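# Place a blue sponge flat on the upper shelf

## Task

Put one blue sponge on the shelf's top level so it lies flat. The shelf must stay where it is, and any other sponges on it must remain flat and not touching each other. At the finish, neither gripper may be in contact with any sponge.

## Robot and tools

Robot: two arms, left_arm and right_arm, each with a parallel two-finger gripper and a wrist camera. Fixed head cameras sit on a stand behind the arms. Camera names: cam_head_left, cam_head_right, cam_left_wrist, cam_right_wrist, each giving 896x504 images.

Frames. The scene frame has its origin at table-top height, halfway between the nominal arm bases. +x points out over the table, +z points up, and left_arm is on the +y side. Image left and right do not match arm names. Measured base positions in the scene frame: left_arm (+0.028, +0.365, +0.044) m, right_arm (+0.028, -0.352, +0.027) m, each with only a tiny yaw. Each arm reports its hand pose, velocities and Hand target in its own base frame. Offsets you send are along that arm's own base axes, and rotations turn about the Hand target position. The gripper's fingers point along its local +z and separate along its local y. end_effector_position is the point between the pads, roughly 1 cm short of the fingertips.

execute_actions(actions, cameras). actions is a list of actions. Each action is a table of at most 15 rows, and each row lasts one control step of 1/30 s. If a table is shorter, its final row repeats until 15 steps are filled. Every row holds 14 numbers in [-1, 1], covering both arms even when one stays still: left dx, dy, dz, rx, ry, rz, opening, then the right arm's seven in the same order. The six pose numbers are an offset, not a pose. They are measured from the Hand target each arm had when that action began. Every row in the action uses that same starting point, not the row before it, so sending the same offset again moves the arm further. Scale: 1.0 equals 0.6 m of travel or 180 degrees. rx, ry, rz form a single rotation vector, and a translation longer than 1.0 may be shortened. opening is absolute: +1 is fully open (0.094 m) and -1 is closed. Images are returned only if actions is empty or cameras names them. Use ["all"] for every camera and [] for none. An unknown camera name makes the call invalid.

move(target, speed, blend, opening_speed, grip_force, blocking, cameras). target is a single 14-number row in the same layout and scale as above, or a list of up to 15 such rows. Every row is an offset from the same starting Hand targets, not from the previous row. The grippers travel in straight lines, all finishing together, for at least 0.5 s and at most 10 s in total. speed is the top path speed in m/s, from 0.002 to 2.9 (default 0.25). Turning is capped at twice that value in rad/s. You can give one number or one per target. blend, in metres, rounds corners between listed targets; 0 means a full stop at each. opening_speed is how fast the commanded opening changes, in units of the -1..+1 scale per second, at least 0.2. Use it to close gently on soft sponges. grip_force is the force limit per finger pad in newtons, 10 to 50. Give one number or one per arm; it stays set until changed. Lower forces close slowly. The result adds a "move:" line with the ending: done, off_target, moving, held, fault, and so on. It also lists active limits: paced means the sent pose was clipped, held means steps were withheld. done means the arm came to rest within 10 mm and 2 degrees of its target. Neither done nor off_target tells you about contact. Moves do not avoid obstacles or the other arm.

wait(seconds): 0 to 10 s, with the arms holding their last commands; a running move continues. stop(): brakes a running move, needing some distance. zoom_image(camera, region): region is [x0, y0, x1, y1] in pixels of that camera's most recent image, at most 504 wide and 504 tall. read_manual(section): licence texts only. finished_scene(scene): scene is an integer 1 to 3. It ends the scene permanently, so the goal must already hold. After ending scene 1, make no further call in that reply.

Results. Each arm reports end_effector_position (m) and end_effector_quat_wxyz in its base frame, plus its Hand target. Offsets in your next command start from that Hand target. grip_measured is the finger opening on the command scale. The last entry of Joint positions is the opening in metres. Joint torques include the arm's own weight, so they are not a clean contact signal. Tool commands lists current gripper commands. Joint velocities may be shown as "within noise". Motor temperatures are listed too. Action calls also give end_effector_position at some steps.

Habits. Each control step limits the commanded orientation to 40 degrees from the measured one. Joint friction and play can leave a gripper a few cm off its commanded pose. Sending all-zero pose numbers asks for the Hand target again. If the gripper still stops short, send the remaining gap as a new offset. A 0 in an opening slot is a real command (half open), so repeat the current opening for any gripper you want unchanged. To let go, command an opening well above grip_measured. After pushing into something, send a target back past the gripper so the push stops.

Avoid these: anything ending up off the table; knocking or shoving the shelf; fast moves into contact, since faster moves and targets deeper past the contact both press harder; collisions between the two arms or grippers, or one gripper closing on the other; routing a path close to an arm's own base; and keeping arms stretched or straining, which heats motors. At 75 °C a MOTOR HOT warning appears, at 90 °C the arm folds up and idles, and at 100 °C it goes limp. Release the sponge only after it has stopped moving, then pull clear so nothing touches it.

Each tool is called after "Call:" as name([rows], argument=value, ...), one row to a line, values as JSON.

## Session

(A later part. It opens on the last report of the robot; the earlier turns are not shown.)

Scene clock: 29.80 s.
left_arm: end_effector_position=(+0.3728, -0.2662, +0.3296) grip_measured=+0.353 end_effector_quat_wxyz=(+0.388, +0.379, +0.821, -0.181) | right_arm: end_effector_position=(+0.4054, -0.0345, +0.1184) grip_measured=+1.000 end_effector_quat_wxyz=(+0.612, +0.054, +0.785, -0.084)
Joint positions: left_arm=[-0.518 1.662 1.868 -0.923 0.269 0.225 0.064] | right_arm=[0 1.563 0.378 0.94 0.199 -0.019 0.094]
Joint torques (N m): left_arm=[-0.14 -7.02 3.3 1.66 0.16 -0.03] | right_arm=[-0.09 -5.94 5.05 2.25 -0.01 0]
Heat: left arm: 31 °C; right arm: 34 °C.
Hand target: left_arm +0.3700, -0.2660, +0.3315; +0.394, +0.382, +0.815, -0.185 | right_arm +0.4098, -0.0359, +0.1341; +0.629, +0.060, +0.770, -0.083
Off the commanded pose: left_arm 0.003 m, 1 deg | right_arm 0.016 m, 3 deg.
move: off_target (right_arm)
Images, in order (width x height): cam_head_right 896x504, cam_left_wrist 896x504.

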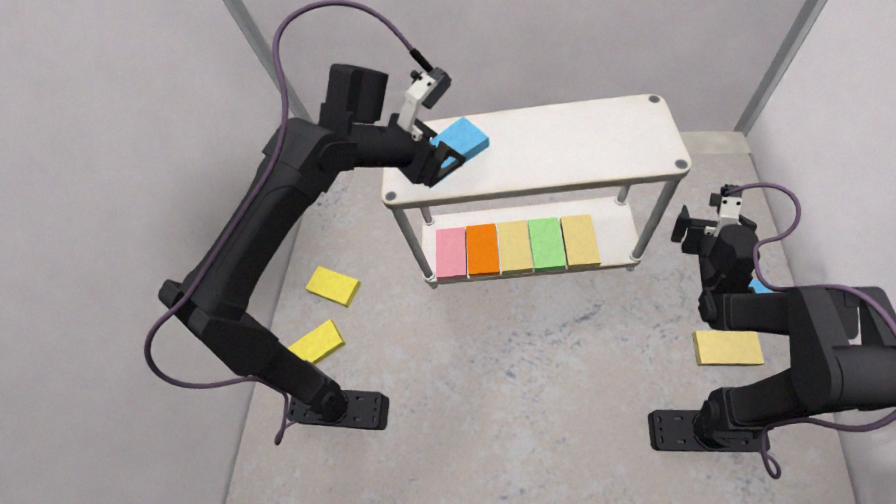

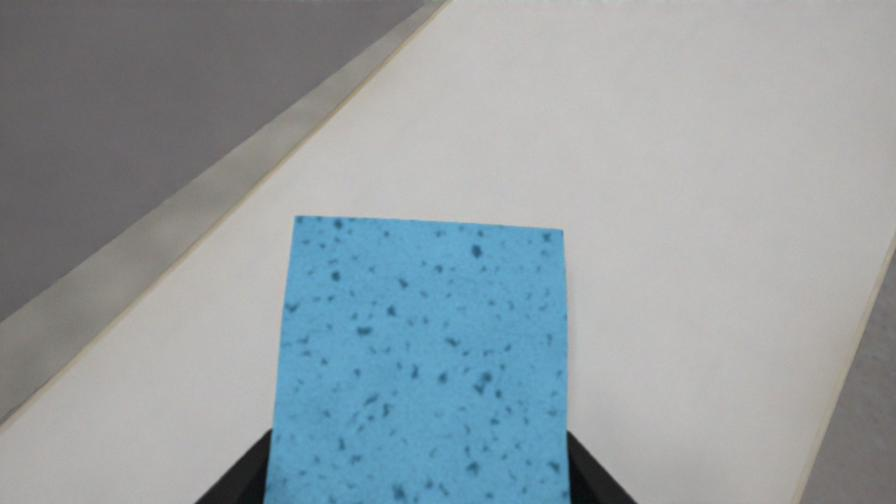

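Call:
move(target=[0.0,0,0.008,0.017,0.014,0,0.2,0,0,0,0,0,0,1], speed=0.06, cameras=["cam_head_right"])

Call:
zoom_image(camera="cam_head_right", region=[370, 80, 530, 210])

Scene clock: 31.40 s.
left_arm: end_effector_position=(+0.3743, -0.2659, +0.3283) grip_measured=+0.353 end_effector_quat_wxyz=(+0.368, +0.381, +0.830, -0.175) | right_arm: end_effector_position=(+0.4054, -0.0345, +0.1184) grip_measured=+1.000 end_effector_quat_wxyz=(+0.612, +0.054, +0.785, -0.084)
Joint positions: left_arm=[-0.518 1.711 1.955 -1.007 0.263 0.231 0.064] | right_arm=[0 1.563 0.378 0.94 0.199 -0.019 0.094]
Joint torques (N m): left_arm=[-0.38 -5.44 8.81 1 0.01 0.05] | right_arm=[-0.09 -5.96 5.05 2.25 -0.01 0]
Heat: left arm: 31 °C; right arm: 35 °C.
Hand target: left_arm +0.3700, -0.2660, +0.3363; +0.366, +0.388, +0.828, -0.171 | right_arm +0.4098, -0.0359, +0.1341; +0.629, +0.060, +0.770, -0.083
Off the commanded pose: left_arm 0.009 m, 1 deg | right_arm 0.016 m, 3 deg.
move: off_target (right_arm)
Images, in order (width x height): cam_head_right 896x504.

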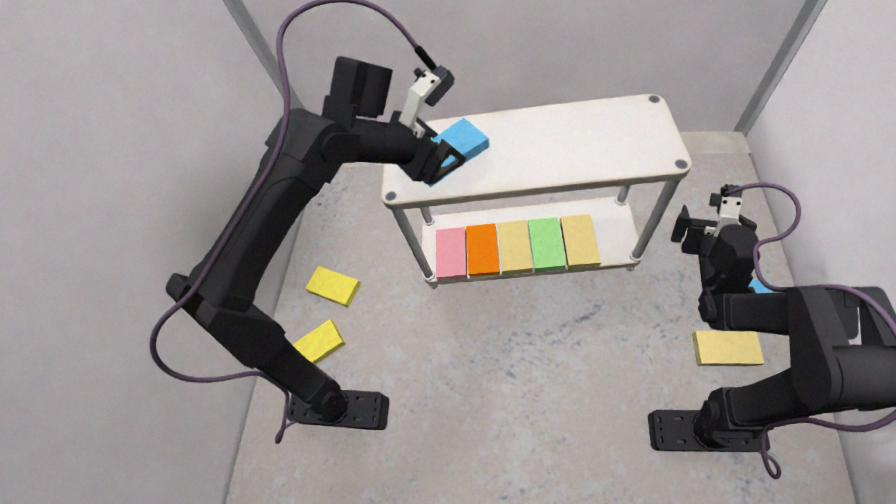

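Scaled by 3.150 from the camera's 896x504 image, which has a finer 1280x720 frame.

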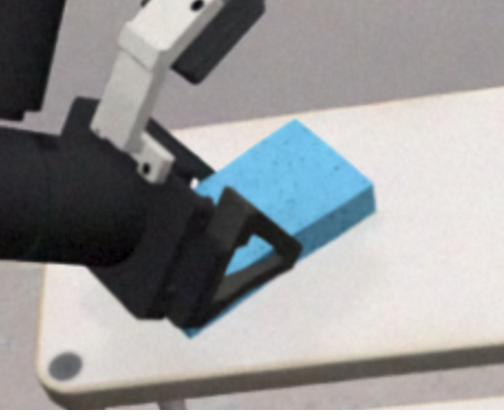

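Call:
move([
  [0,0,0.003,0,0,0,0.2,0,0,0,0,0,0,1],
  [0,0,0.003,0,0,0,1,0,0,0,0,0,0,1],
  [-0.11,0.14,0.17,0,0,0,1,0,0,0,0,0,0,1],
], opening_speed=1.0, speed=0.12, cameras=["all"])

Call:
zoom_image(camera="cam_head_right", region=[370, 80, 530, 210])

Scene clock: 36.17 s.
left_arm: end_effector_position=(+0.3194, -0.1848, +0.4279) grip_measured=+0.998 end_effector_quat_wxyz=(+0.386, +0.374, +0.827, -0.165) | right_arm: end_effector_position=(+0.4054, -0.0345, +0.1184) grip_measured=+1.000 end_effector_quat_wxyz=(+0.612, +0.054, +0.785, -0.084)
Joint positions: left_arm=[-0.358 1.707 2.474 -1.529 0.352 0.338 0.094] | right_arm=[0 1.563 0.378 0.94 0.199 -0.019 0.094]
Joint torques (N m): left_arm=[0.43 -5.52 5.22 1.09 0.39 0.05] | right_arm=[-0.09 -5.97 5.04 2.25 -0.01 0]
Heat: left arm: 32 °C; right arm: 35 °C.
Hand target: left_arm +0.3040, -0.1820, +0.4383; +0.366, +0.388, +0.828, -0.171 | right_arm +0.4098, -0.0359, +0.1341; +0.629, +0.060, +0.770, -0.083
Off the commanded pose: left_arm 0.019 m, 3 deg | right_arm 0.016 m, 3 deg.
joint sent to its limit (left arm) — joint 4 (wrist pitch), lower limit. The joint targets are off in position, not in orientation.
move: off_target (left_arm, right_arm); target 2's new opening was sent with left_arm's hand 0.011 m and 1 deg from that target

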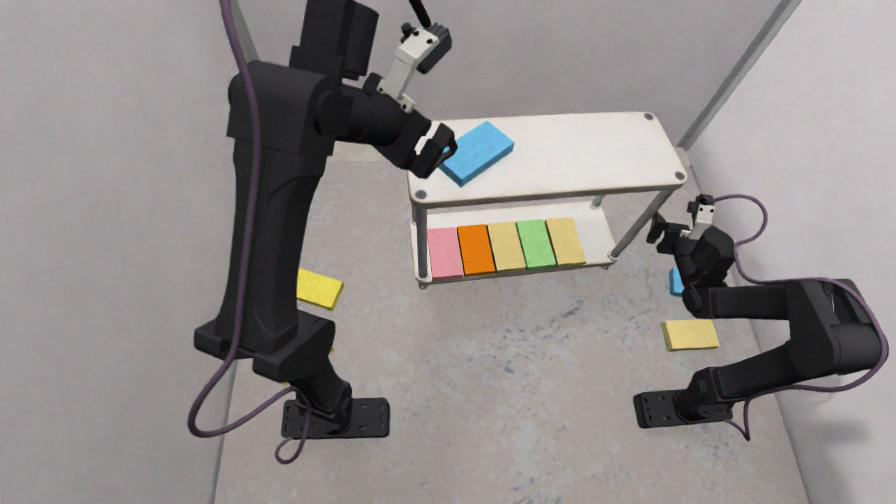

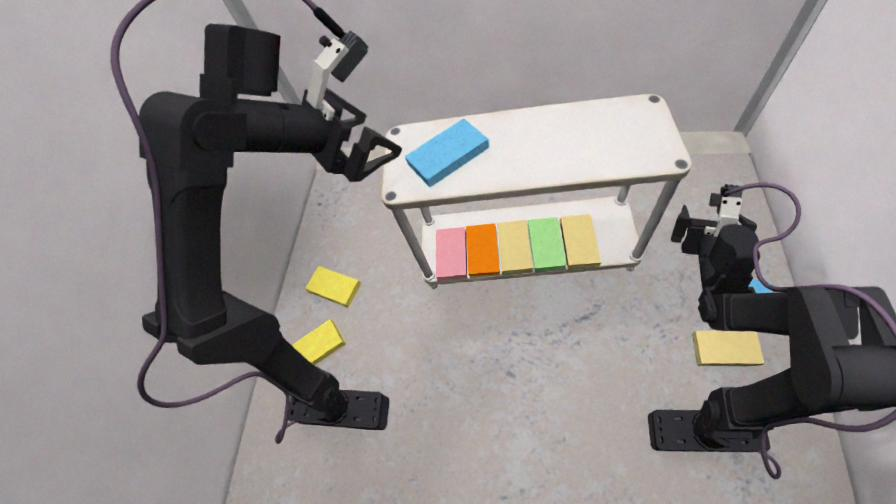

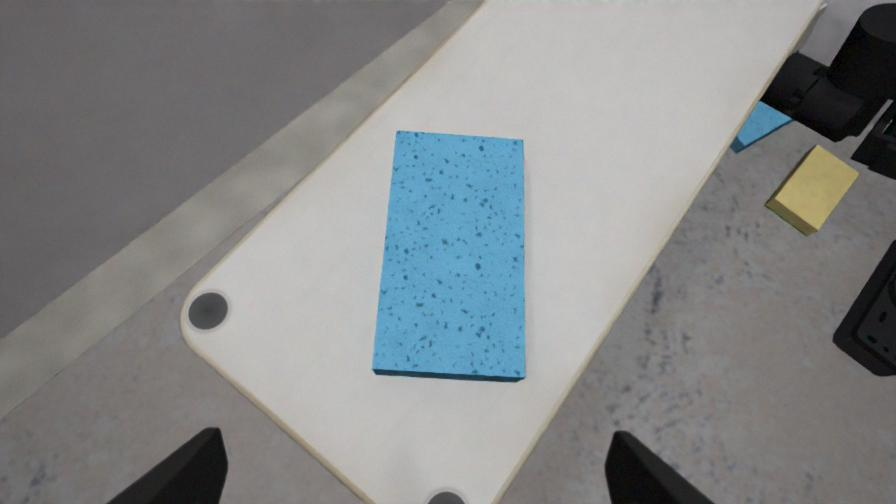

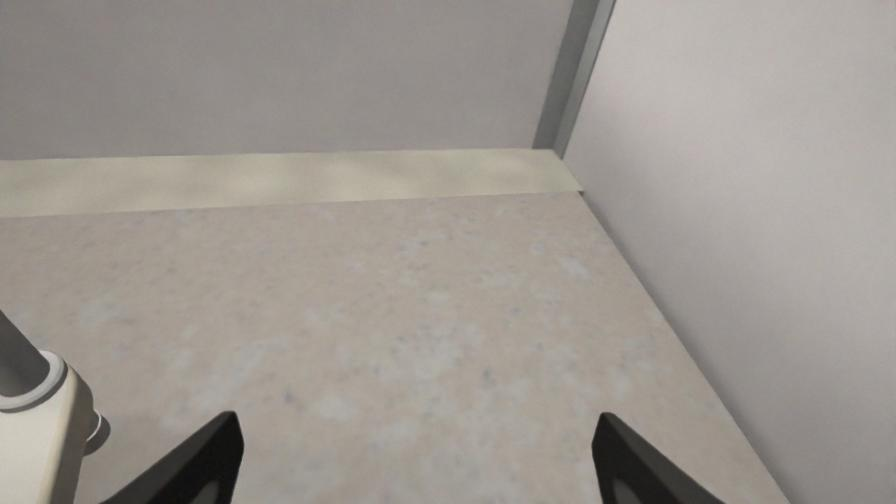

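Scaled by 3.150 from the camera's 896x504 image, which has a finer 1280x720 frame.

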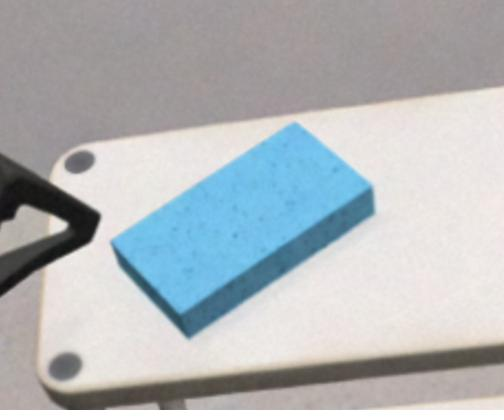

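Flat on the tier.

Call:
finished_scene(scene=2)

The scene is finished: the task was done.


## Next scene

The same job, from a new start.

Call:
execute_actions(actions=[])

Scene clock: 0.00 s.
left_arm: end_effector_position=(+0.4081, +0.0457, +0.1046) grip_measured=+1.000 end_effector_quat_wxyz=(+0.570, -0.097, +0.805, +0.133) | right_arm: end_effector_position=(+0.4047, -0.0248, +0.1132) grip_measured=+1.000 end_effector_quat_wxyz=(+0.606, +0.063, +0.791, -0.059)
Joint positions: left_arm=[-0.056 1.587 0.449 0.792 -0.383 -0.025 0.094] | right_arm=[0.02 1.559 0.378 0.914 0.19 0.035 0.094]
Joint velocities: within noise
Joint torques (N m): no reading
Motor temperatures (°C): left_arm=[26 27 28 25 24 27 28] | right_arm=[27 29 26 27 27 28 28]
Heat: left arm: 28 °C; right arm: 29 °C.
Hand target: left_arm +0.4136, +0.0465, +0.1215; +0.590, -0.105, +0.790, +0.131 | right_arm +0.4093, -0.0262, +0.1295; +0.624, +0.070, +0.776, -0.058
Tool commands: left_gripper/opening=+1.0 right_gripper/opening=+1.0

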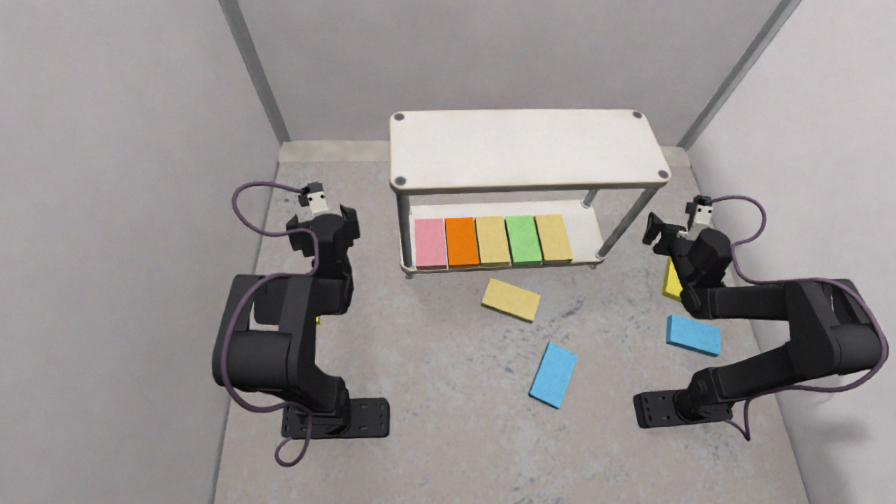

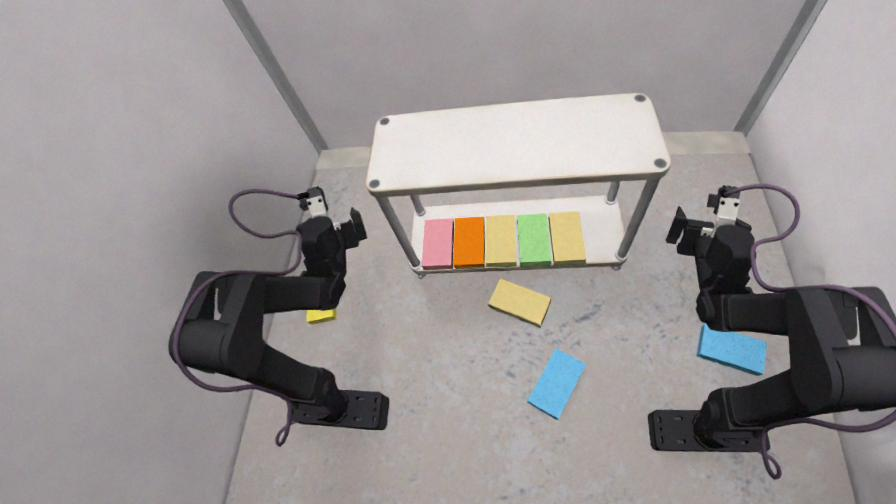

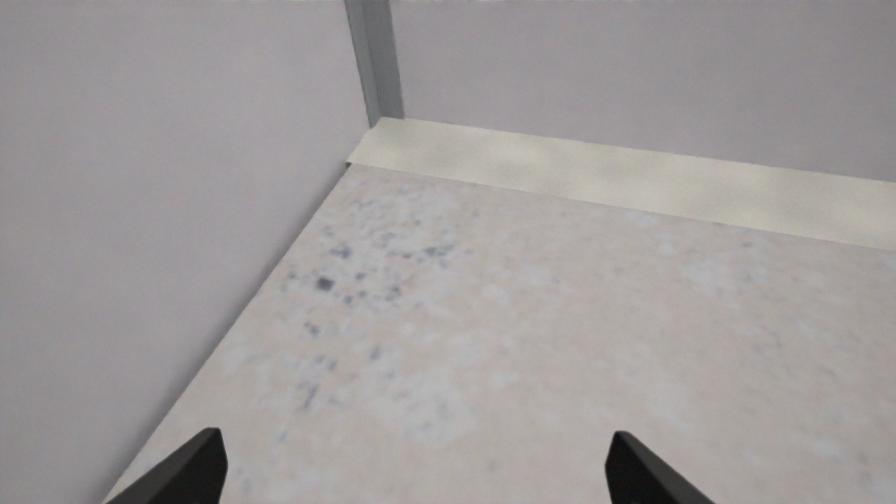

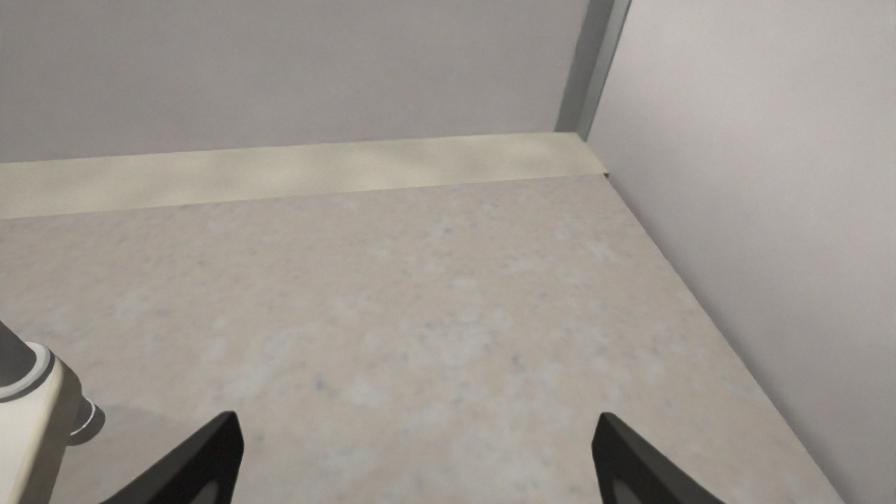

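Call:
move([
  [-0.273,-0.278,0.214,-0.012,0.05,-0.07,1,0,0,0,0,0,0,1],
  [-0.61,-0.775,0.06,-0.0236,0.149,-0.21,1,0,0,0,0,0,0,1],
], blend=[0.08,0], cameras=["cam_head_left","cam_head_right","cam_left_wrist"])

Scene clock: 5.97 s.
left_arm: end_effector_position=(+0.0474, -0.4068, +0.1442) grip_measured=+1.000 end_effector_quat_wxyz=(+0.400, +0.179, +0.898, -0.051) | right_arm: end_effector_position=(+0.4047, -0.0248, +0.1132) grip_measured=+1.000 end_effector_quat_wxyz=(+0.606, +0.063, +0.791, -0.059)
Joint positions: left_arm=[-1.786 1.935 1.578 -1.095 -0.823 -1.341 0.094] | right_arm=[0.02 1.559 0.378 0.914 0.19 0.035 0.094]
Joint torques (N m): left_arm=[-0.01 -6.78 8.64 0.44 -0.41 0.05] | right_arm=[-0.09 -5.91 5.15 2.2 -0.01 0]
Heat: left arm: 29 °C; right arm: 29 °C.
Hand target: left_arm +0.0476, -0.4185, +0.1575; +0.400, +0.165, +0.899, -0.074 | right_arm +0.4093, -0.0262, +0.1295; +0.624, +0.070, +0.776, -0.058
Off the commanded pose: left_arm 0.018 m, 3 deg | right_arm 0.017 m, 3 deg.
move: off_target (left_arm, right_arm)
Images, in order (width x height): cam_head_left 896x504, cam_head_right 896x504, cam_left_wrist 896x504.

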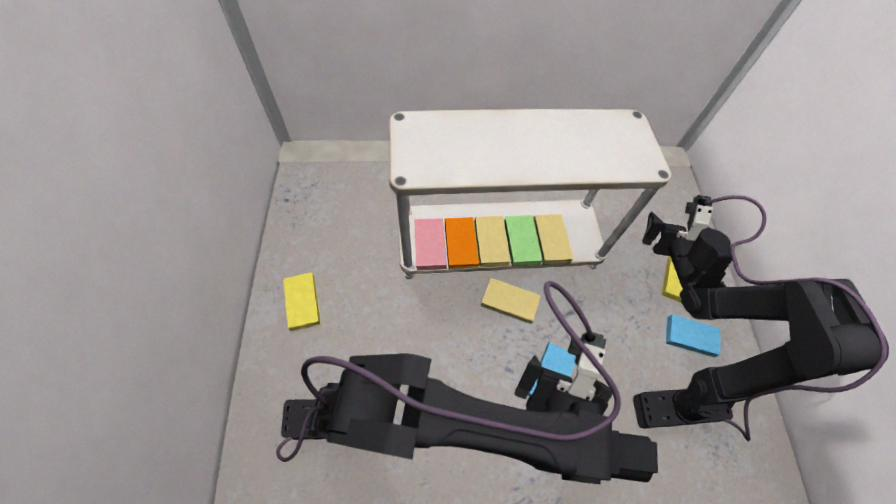

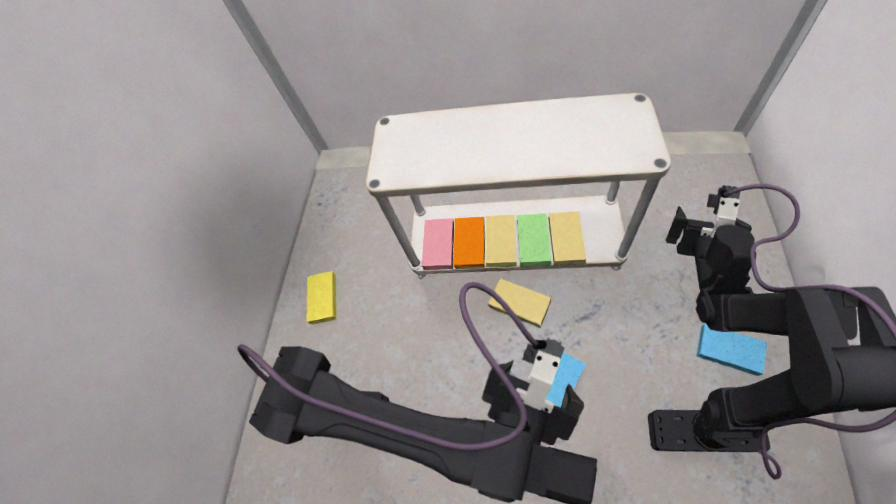

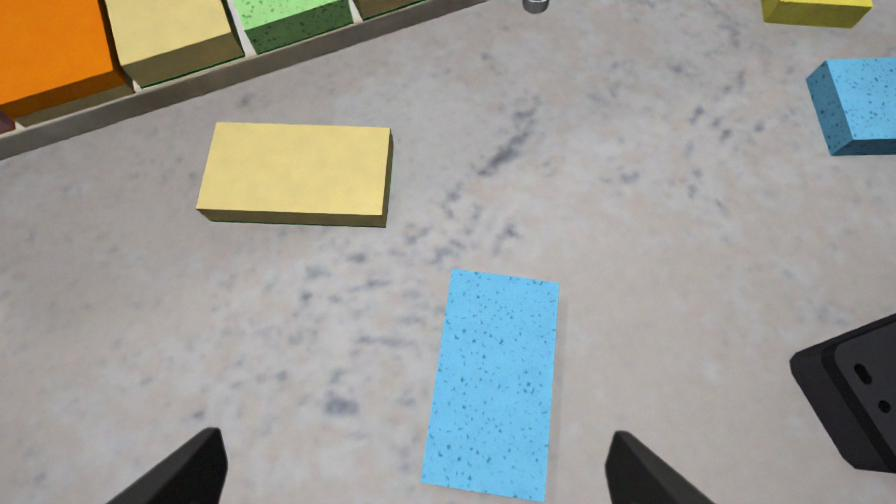

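Call:
move(target=[0.035,-0.065,-0.18,0,0,-0.053,1,0,0,0,0,0,0,1], cameras=["cam_head_right","cam_left_wrist"])

Scene clock: 9.60 s.
left_arm: end_effector_position=(+0.0698, -0.4546, +0.0482) grip_measured=+1.000 end_effector_quat_wxyz=(+0.390, +0.243, +0.883, -0.094) | right_arm: end_effector_position=(+0.4047, -0.0248, +0.1132) grip_measured=+1.000 end_effector_quat_wxyz=(+0.606, +0.063, +0.791, -0.059)
Joint positions: left_arm=[-1.691 2.057 1.337 -0.466 -0.75 -1.001 0.094] | right_arm=[0.02 1.559 0.378 0.914 0.19 0.035 0.094]
Joint torques (N m): left_arm=[0.34 -8.18 3.58 1.11 -0.34 0.05] | right_arm=[-0.09 -5.91 5.16 2.2 -0.01 0]
Heat: left arm: 29 °C; right arm: 30 °C.
Hand target: left_arm +0.0686, -0.4575, +0.0495; +0.392, +0.239, +0.882, -0.107 | right_arm +0.4093, -0.0262, +0.1295; +0.624, +0.070, +0.776, -0.058
Off the commanded pose: left_arm 0.003 m, 2 deg | right_arm 0.017 m, 3 deg.
move: off_target (right_arm)
Images, in order (width x height): cam_head_right 896x504, cam_left_wrist 896x504.

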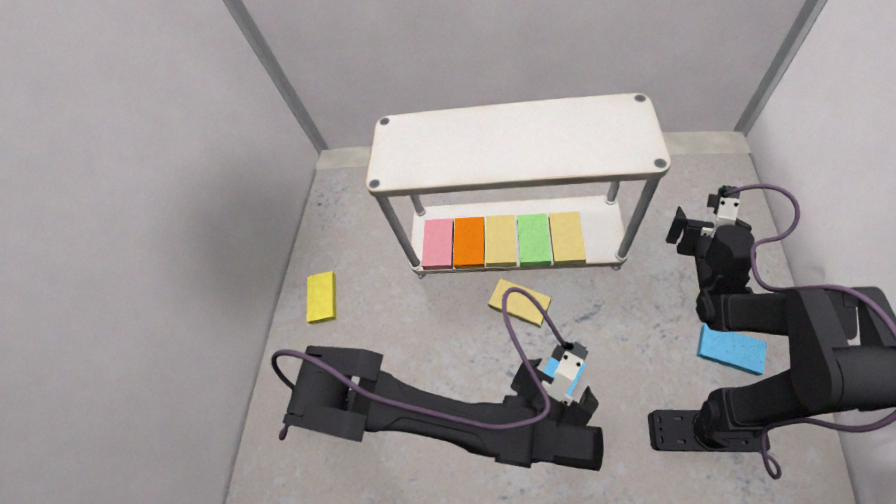

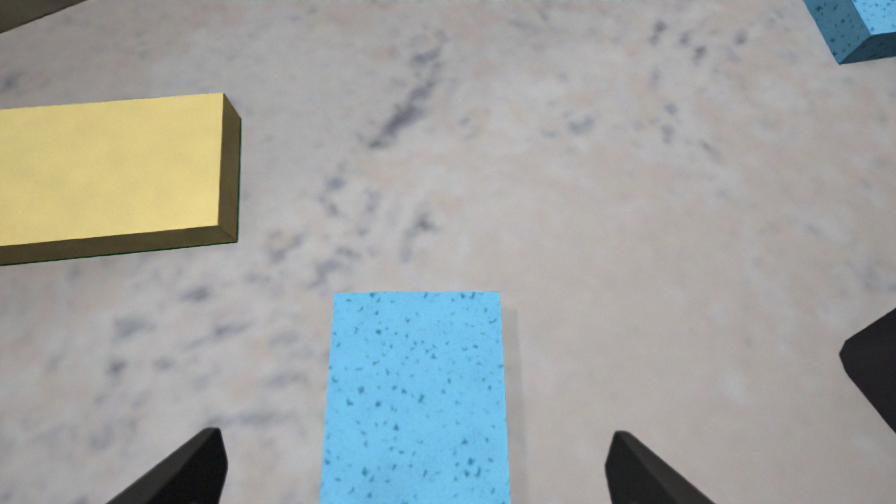

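Call:
move([
  [0,0,-0.118,0,0,0,1,0,0,0,0,0,0,1],
  [0,0,-0.118,0,0,0,0.2,0,0,0,0,0,0,1],
], speed=0.15, opening_speed=0.8, cameras=["cam_left_wrist"])

Scene clock: 12.77 s.
left_arm: end_effector_position=(+0.0694, -0.4545, -0.0216) grip_measured=+0.342 end_effector_quat_wxyz=(+0.389, +0.244, +0.883, -0.096) | right_arm: end_effector_position=(+0.4047, -0.0248, +0.1132) grip_measured=+1.000 end_effector_quat_wxyz=(+0.606, +0.063, +0.791, -0.059)
Joint positions: left_arm=[-1.691 2.202 1.245 -0.223 -0.746 -0.998 0.063] | right_arm=[0.02 1.559 0.378 0.914 0.19 0.035 0.094]
Joint torques (N m): left_arm=[0.38 -8.09 3.3 1.11 -0.36 0.03] | right_arm=[-0.1 -5.93 5.16 2.2 -0.01 0]
Heat: left arm: 29 °C; right arm: 30 °C.
Hand target: left_arm +0.0686, -0.4575, -0.0213; +0.392, +0.239, +0.882, -0.107 | right_arm +0.4093, -0.0262, +0.1295; +0.624, +0.070, +0.776, -0.058
Off the commanded pose: left_arm 0.003 m, 1 deg | right_arm 0.017 m, 3 deg.
move: off_target (right_arm)
Images, in order (width x height): cam_left_wrist 896x504.

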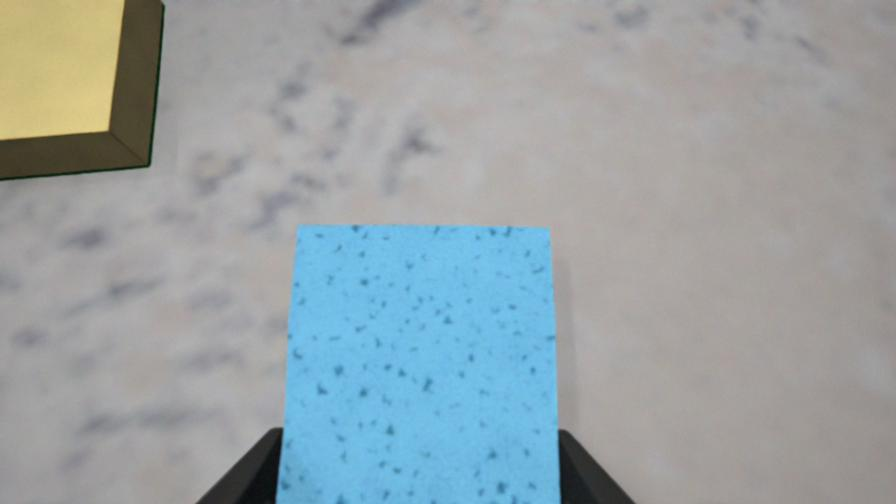

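Call:
move([
  [0.0,0.02,0.2,0,0,0,0.2,0,0,0,0,0,0,1],
  [0.169,0.2625,0.65,0,0,-0.07,0.2,0,0,0,0,0,0,1],
  [0.305,0.404,0.71,0,0,-0.117,0.2,0,0,0,0,0,0,1],
], blend=[0.05,0.06,0], speed=0.22, cameras=["cam_head_left","cam_head_right","cam_left_wrist"])

Scene clock: 17.30 s.
left_arm: end_effector_position=(+0.2593, -0.2164, +0.3922) grip_measured=+0.338 end_effector_quat_wxyz=(+0.359, +0.389, +0.831, -0.168) | right_arm: end_effector_position=(+0.4047, -0.0248, +0.1132) grip_measured=+1.000 end_effector_quat_wxyz=(+0.606, +0.063, +0.791, -0.059)
Joint positions: left_arm=[-0.588 1.448 2.027 -1.355 0.208 0.2 0.063] | right_arm=[0.02 1.559 0.378 0.914 0.19 0.035 0.094]
Joint torques (N m): left_arm=[0.49 -2.51 7.56 1.08 0.26 0.05] | right_arm=[-0.1 -5.91 5.16 2.2 -0.01 0]
Heat: left arm: 30 °C; right arm: 31 °C.
Hand target: left_arm +0.2516, -0.2151, +0.4047; +0.366, +0.396, +0.823, -0.177 | right_arm +0.4093, -0.0262, +0.1295; +0.624, +0.070, +0.776, -0.058
Off the commanded pose: left_arm 0.015 m, 2 deg | right_arm 0.017 m, 3 deg.
move: off_target (left_arm, right_arm)
Images, in order (width x height): cam_head_left 896x504, cam_head_right 896x504, cam_left_wrist 896x504.

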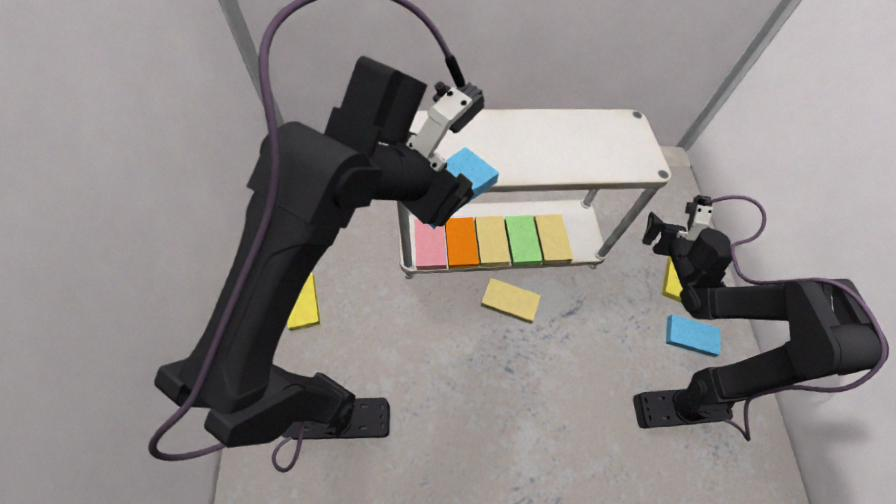

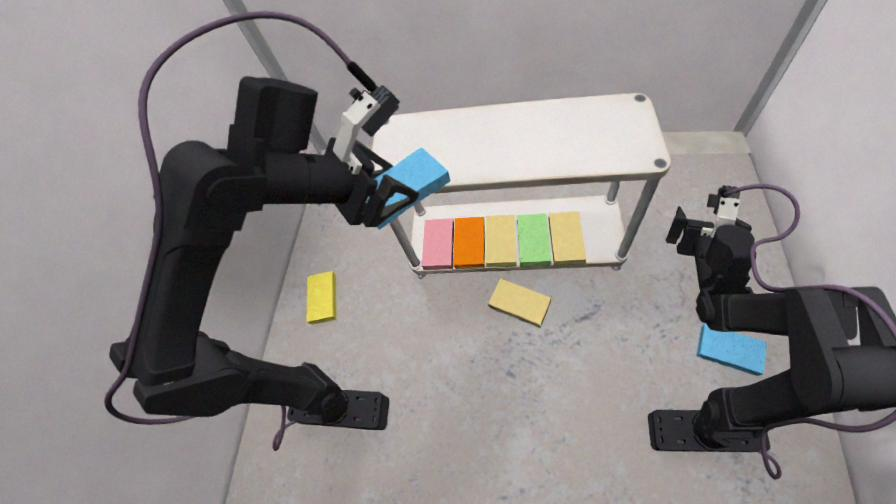

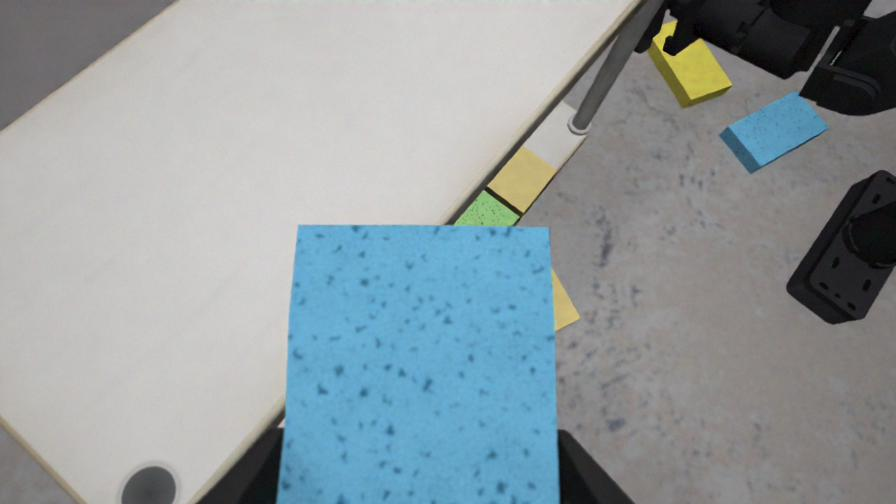

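Call:
move([
  [0.25,-0.088,-0.026,0,0,0,0.2,0,0,0,0,0,0,1],
  [0.25,-0.088,-0.088,-0.014,-0.012,0,0.2,0,0,0,0,0,0,1],
], speed=[0.15,0.07], cameras=["cam_head_right","cam_left_wrist"])

Call:
zoom_image(camera="cam_head_right", region=[360, 80, 520, 210])

Scene clock: 21.20 s.
left_arm: end_effector_position=(+0.4030, -0.2701, +0.3366) grip_measured=+0.338 end_effector_quat_wxyz=(+0.368, +0.399, +0.821, -0.177) | right_arm: end_effector_position=(+0.4047, -0.0248, +0.1132) grip_measured=+1.000 end_effector_quat_wxyz=(+0.606, +0.063, +0.791, -0.059)
Joint positions: left_arm=[-0.479 1.863 2.187 -1.099 0.309 0.294 0.063] | right_arm=[0.02 1.559 0.378 0.914 0.19 0.035 0.094]
Joint torques (N m): left_arm=[0.49 -8.9 3.32 1.68 0.3 -0.11] | right_arm=[-0.1 -5.93 5.16 2.2 -0.01 0]
Motor temperatures (°C): left_arm=[26 28 30 26 25 27 28] | right_arm=[27 29 27 32 27 28 28]
Heat: left arm: 30 °C; right arm: 32 °C.
Hand target: left_arm +0.4016, -0.2679, +0.3519; +0.390, +0.392, +0.812, -0.187 | right_arm +0.4093, -0.0262, +0.1295; +0.624, +0.070, +0.776, -0.058
Off the commanded pose: left_arm 0.016 m, 3 deg | right_arm 0.017 m, 3 deg.
elbow stopped short (left arm): the move would have taken joint 3 (elbow) straighter than the controller allows.
move: off_target (left_arm, right_arm)
Images, in order (width x height): cam_head_right 896x504, cam_left_wrist 896x504.

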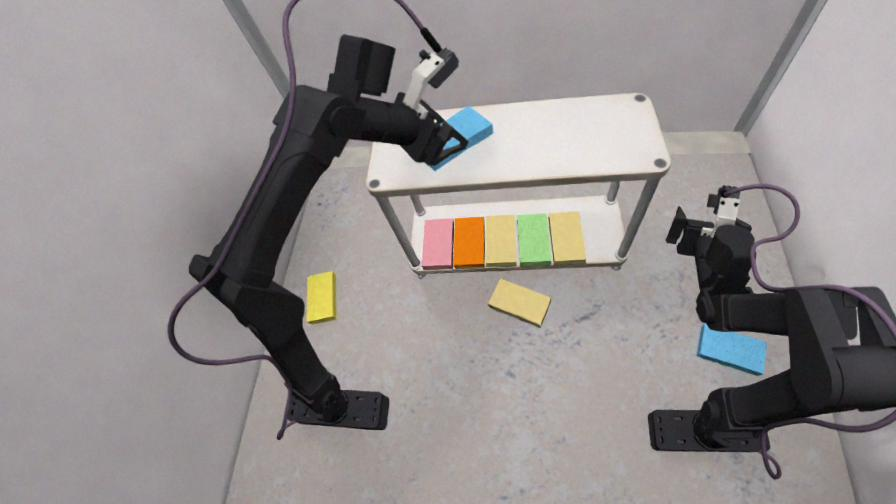

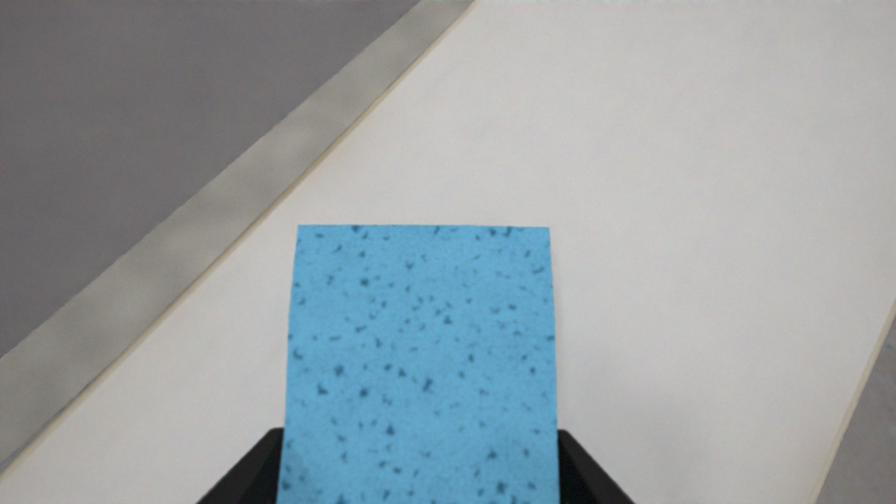

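Scaled by 3.150 from the camera's 896x504 image, which has a finer 1280x720 frame.

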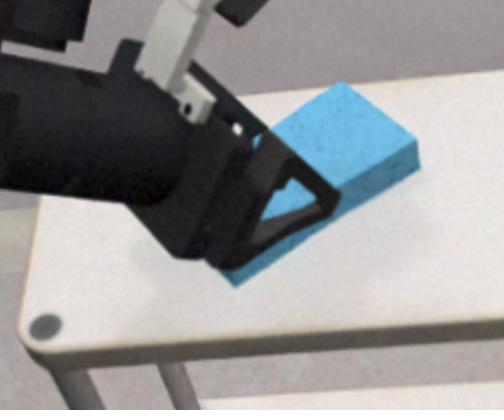

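Call:
move(target=[-0.003,0,-0.012,0.001,0.001,0,0.2,0,0,0,0,0,0,1], speed=0.05)

Scene clock: 22.30 s.
left_arm: end_effector_position=(+0.4029, -0.2700, +0.3365) grip_measured=+0.338 end_effector_quat_wxyz=(+0.378, +0.398, +0.817, -0.177) | right_arm: end_effector_position=(+0.4047, -0.0248, +0.1132) grip_measured=+1.000 end_effector_quat_wxyz=(+0.606, +0.063, +0.791, -0.059)
Joint positions: left_arm=[-0.479 1.834 2.13 -1.05 0.309 0.294 0.063] | right_arm=[0.02 1.559 0.378 0.914 0.19 0.035 0.094]
Joint torques (N m): left_arm=[0.28 -8.38 3.14 1.57 0.24 -0.14] | right_arm=[-0.09 -5.91 5.16 2.2 -0.01 0]
Heat: left arm: 30 °C; right arm: 32 °C.
Hand target: left_arm +0.3998, -0.2679, +0.3447; +0.388, +0.392, +0.813, -0.187 | right_arm +0.4093, -0.0262, +0.1295; +0.624, +0.070, +0.776, -0.058
Off the commanded pose: left_arm 0.009 m, 2 deg | right_arm 0.017 m, 3 deg.
move: off_target (right_arm)

Call:
move(target=[-0.003,0,-0.002,0.012,0.010,0,0.2,0,0,0,0,0,0,1], speed=0.05, cameras=["cam_head_right","cam_left_wrist"])

Call:
zoom_image(camera="cam_head_right", region=[360, 80, 520, 210])

Scene clock: 23.57 s.
left_arm: end_effector_position=(+0.4018, -0.2695, +0.3370) grip_measured=+0.338 end_effector_quat_wxyz=(+0.373, +0.399, +0.819, -0.177) | right_arm: end_effector_position=(+0.4047, -0.0248, +0.1132) grip_measured=+1.000 end_effector_quat_wxyz=(+0.606, +0.063, +0.791, -0.059)
Joint positions: left_arm=[-0.479 1.842 2.15 -1.072 0.309 0.294 0.063] | right_arm=[0.02 1.559 0.378 0.914 0.19 0.035 0.094]
Joint torques (N m): left_arm=[-0.42 -5.72 8.53 0.93 0.06 -0.06] | right_arm=[-0.09 -5.91 5.16 2.2 -0.01 0]
Heat: left arm: 30 °C; right arm: 32 °C.
Hand target: left_arm +0.3980, -0.2679, +0.3435; +0.368, +0.396, +0.822, -0.177 | right_arm +0.4093, -0.0262, +0.1295; +0.624, +0.070, +0.776, -0.058
Off the commanded pose: left_arm 0.008 m, 1 deg | right_arm 0.017 m, 3 deg.
move: off_target (right_arm)
Images, in order (width x height): cam_head_right 896x504, cam_left_wrist 896x504.

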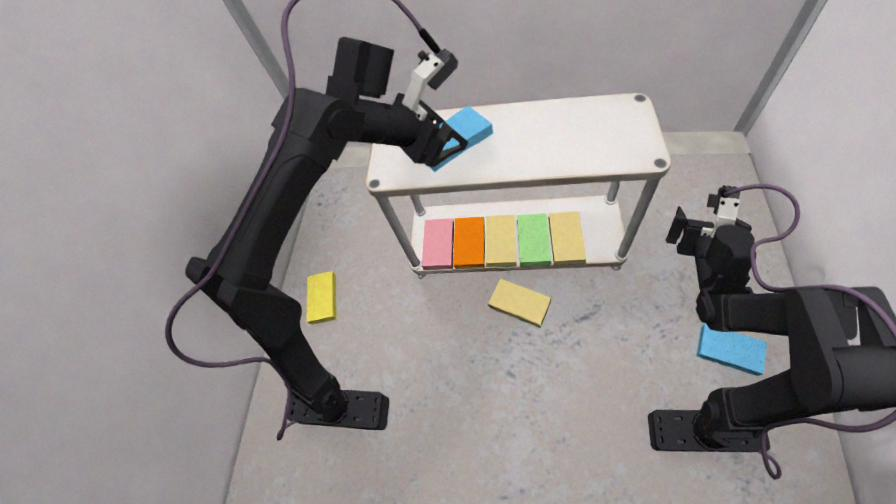

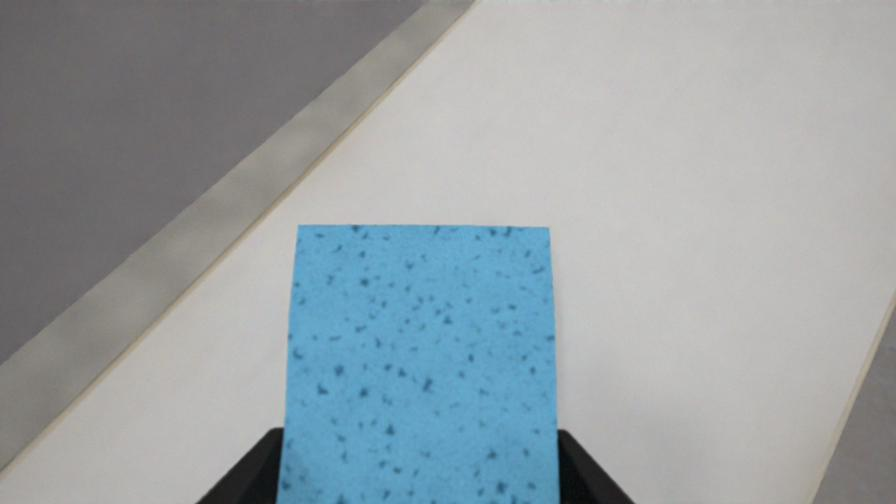

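Scaled by 3.150 from the camera's 896x504 image, which has a finer 1280x720 frame.

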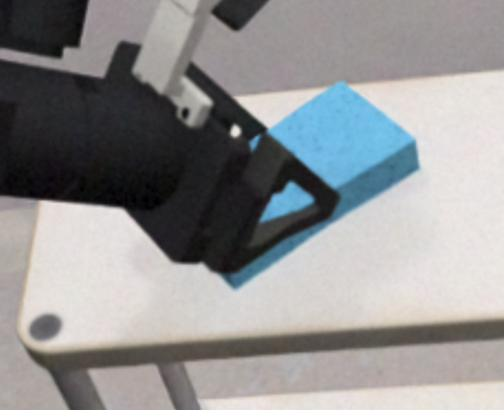

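Call:
move([
  [0,0,0,0.003,0.003,0,0.2,0,0,0,0,0,0,1],
  [0,0,0.003,0.003,0.003,0,1,0,0,0,0,0,0,1],
  [-0.11,0.13,0.14,0,0,0,1,0,0,0,0,0,0,1],
], opening_speed=1.0, speed=0.12, cameras=["cam_head_right","cam_left_wrist"])

Call:
zoom_image(camera="cam_head_right", region=[360, 80, 520, 210])

Scene clock: 28.50 s.
left_arm: end_effector_position=(+0.3501, -0.1908, +0.4104) grip_measured=+0.997 end_effector_quat_wxyz=(+0.370, +0.381, +0.830, -0.169) | right_arm: end_effector_position=(+0.4047, -0.0248, +0.1132) grip_measured=+1.000 end_effector_quat_wxyz=(+0.606, +0.063, +0.791, -0.059)
Joint positions: left_arm=[-0.332 1.822 2.549 -1.533 0.383 0.374 0.094] | right_arm=[0.02 1.559 0.378 0.914 0.19 0.035 0.094]
Joint torques (N m): left_arm=[0.43 -6.86 5.68 1.02 0.41 0.06] | right_arm=[-0.1 -5.93 5.16 2.2 -0.01 0]
Heat: left arm: 31 °C; right arm: 33 °C.
Hand target: left_arm +0.3320, -0.1899, +0.4275; +0.368, +0.396, +0.822, -0.177 | right_arm +0.4093, -0.0262, +0.1295; +0.624, +0.070, +0.776, -0.058
Off the commanded pose: left_arm 0.025 m, 2 deg | right_arm 0.017 m, 3 deg.
joint sent to its limit (left arm) — joint 4 (wrist pitch), lower limit. The joint targets are off in position, not in orientation.
move: off_target (left_arm, right_arm)
Images, in order (width x height): cam_head_right 896x504, cam_left_wrist 896x504.

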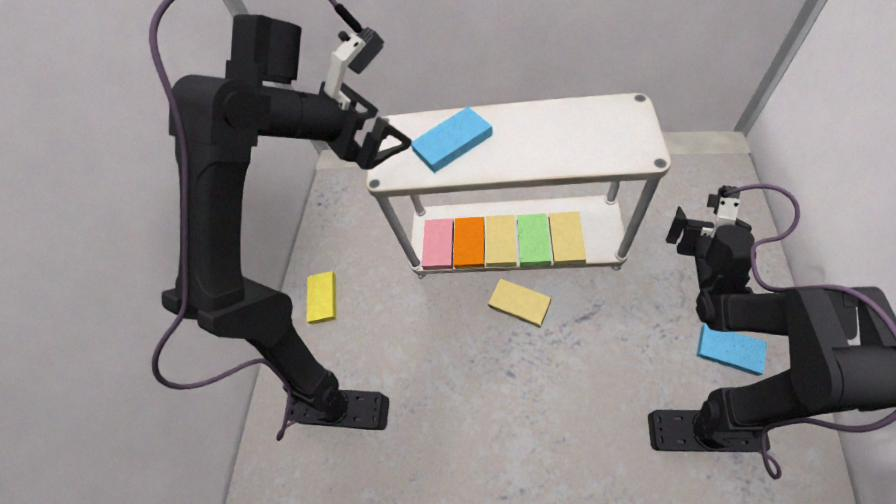

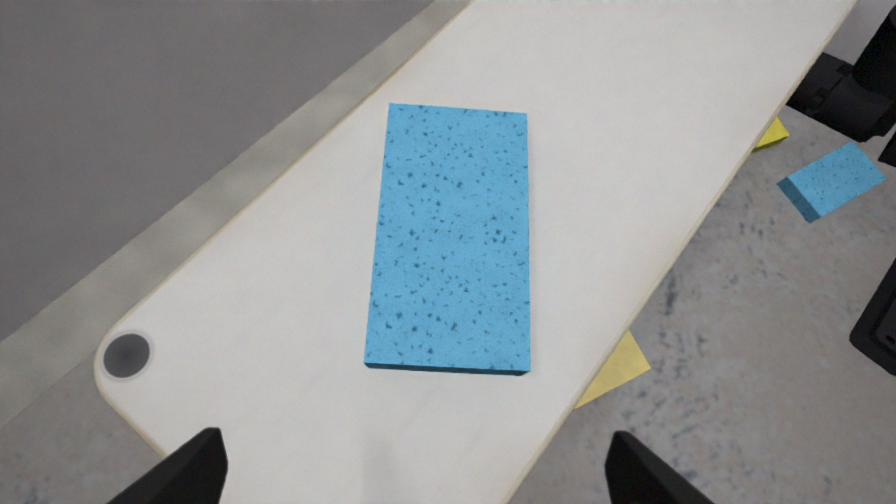

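Scaled by 3.150 from the camera's 896x504 image, which has a finer 1280x720 frame.

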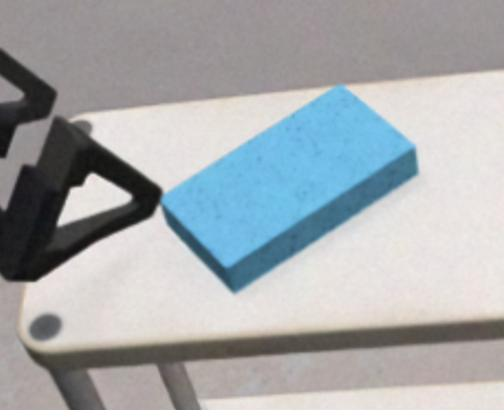

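Call:
finished_scene(scene=3)

The scene is finished: the task was done.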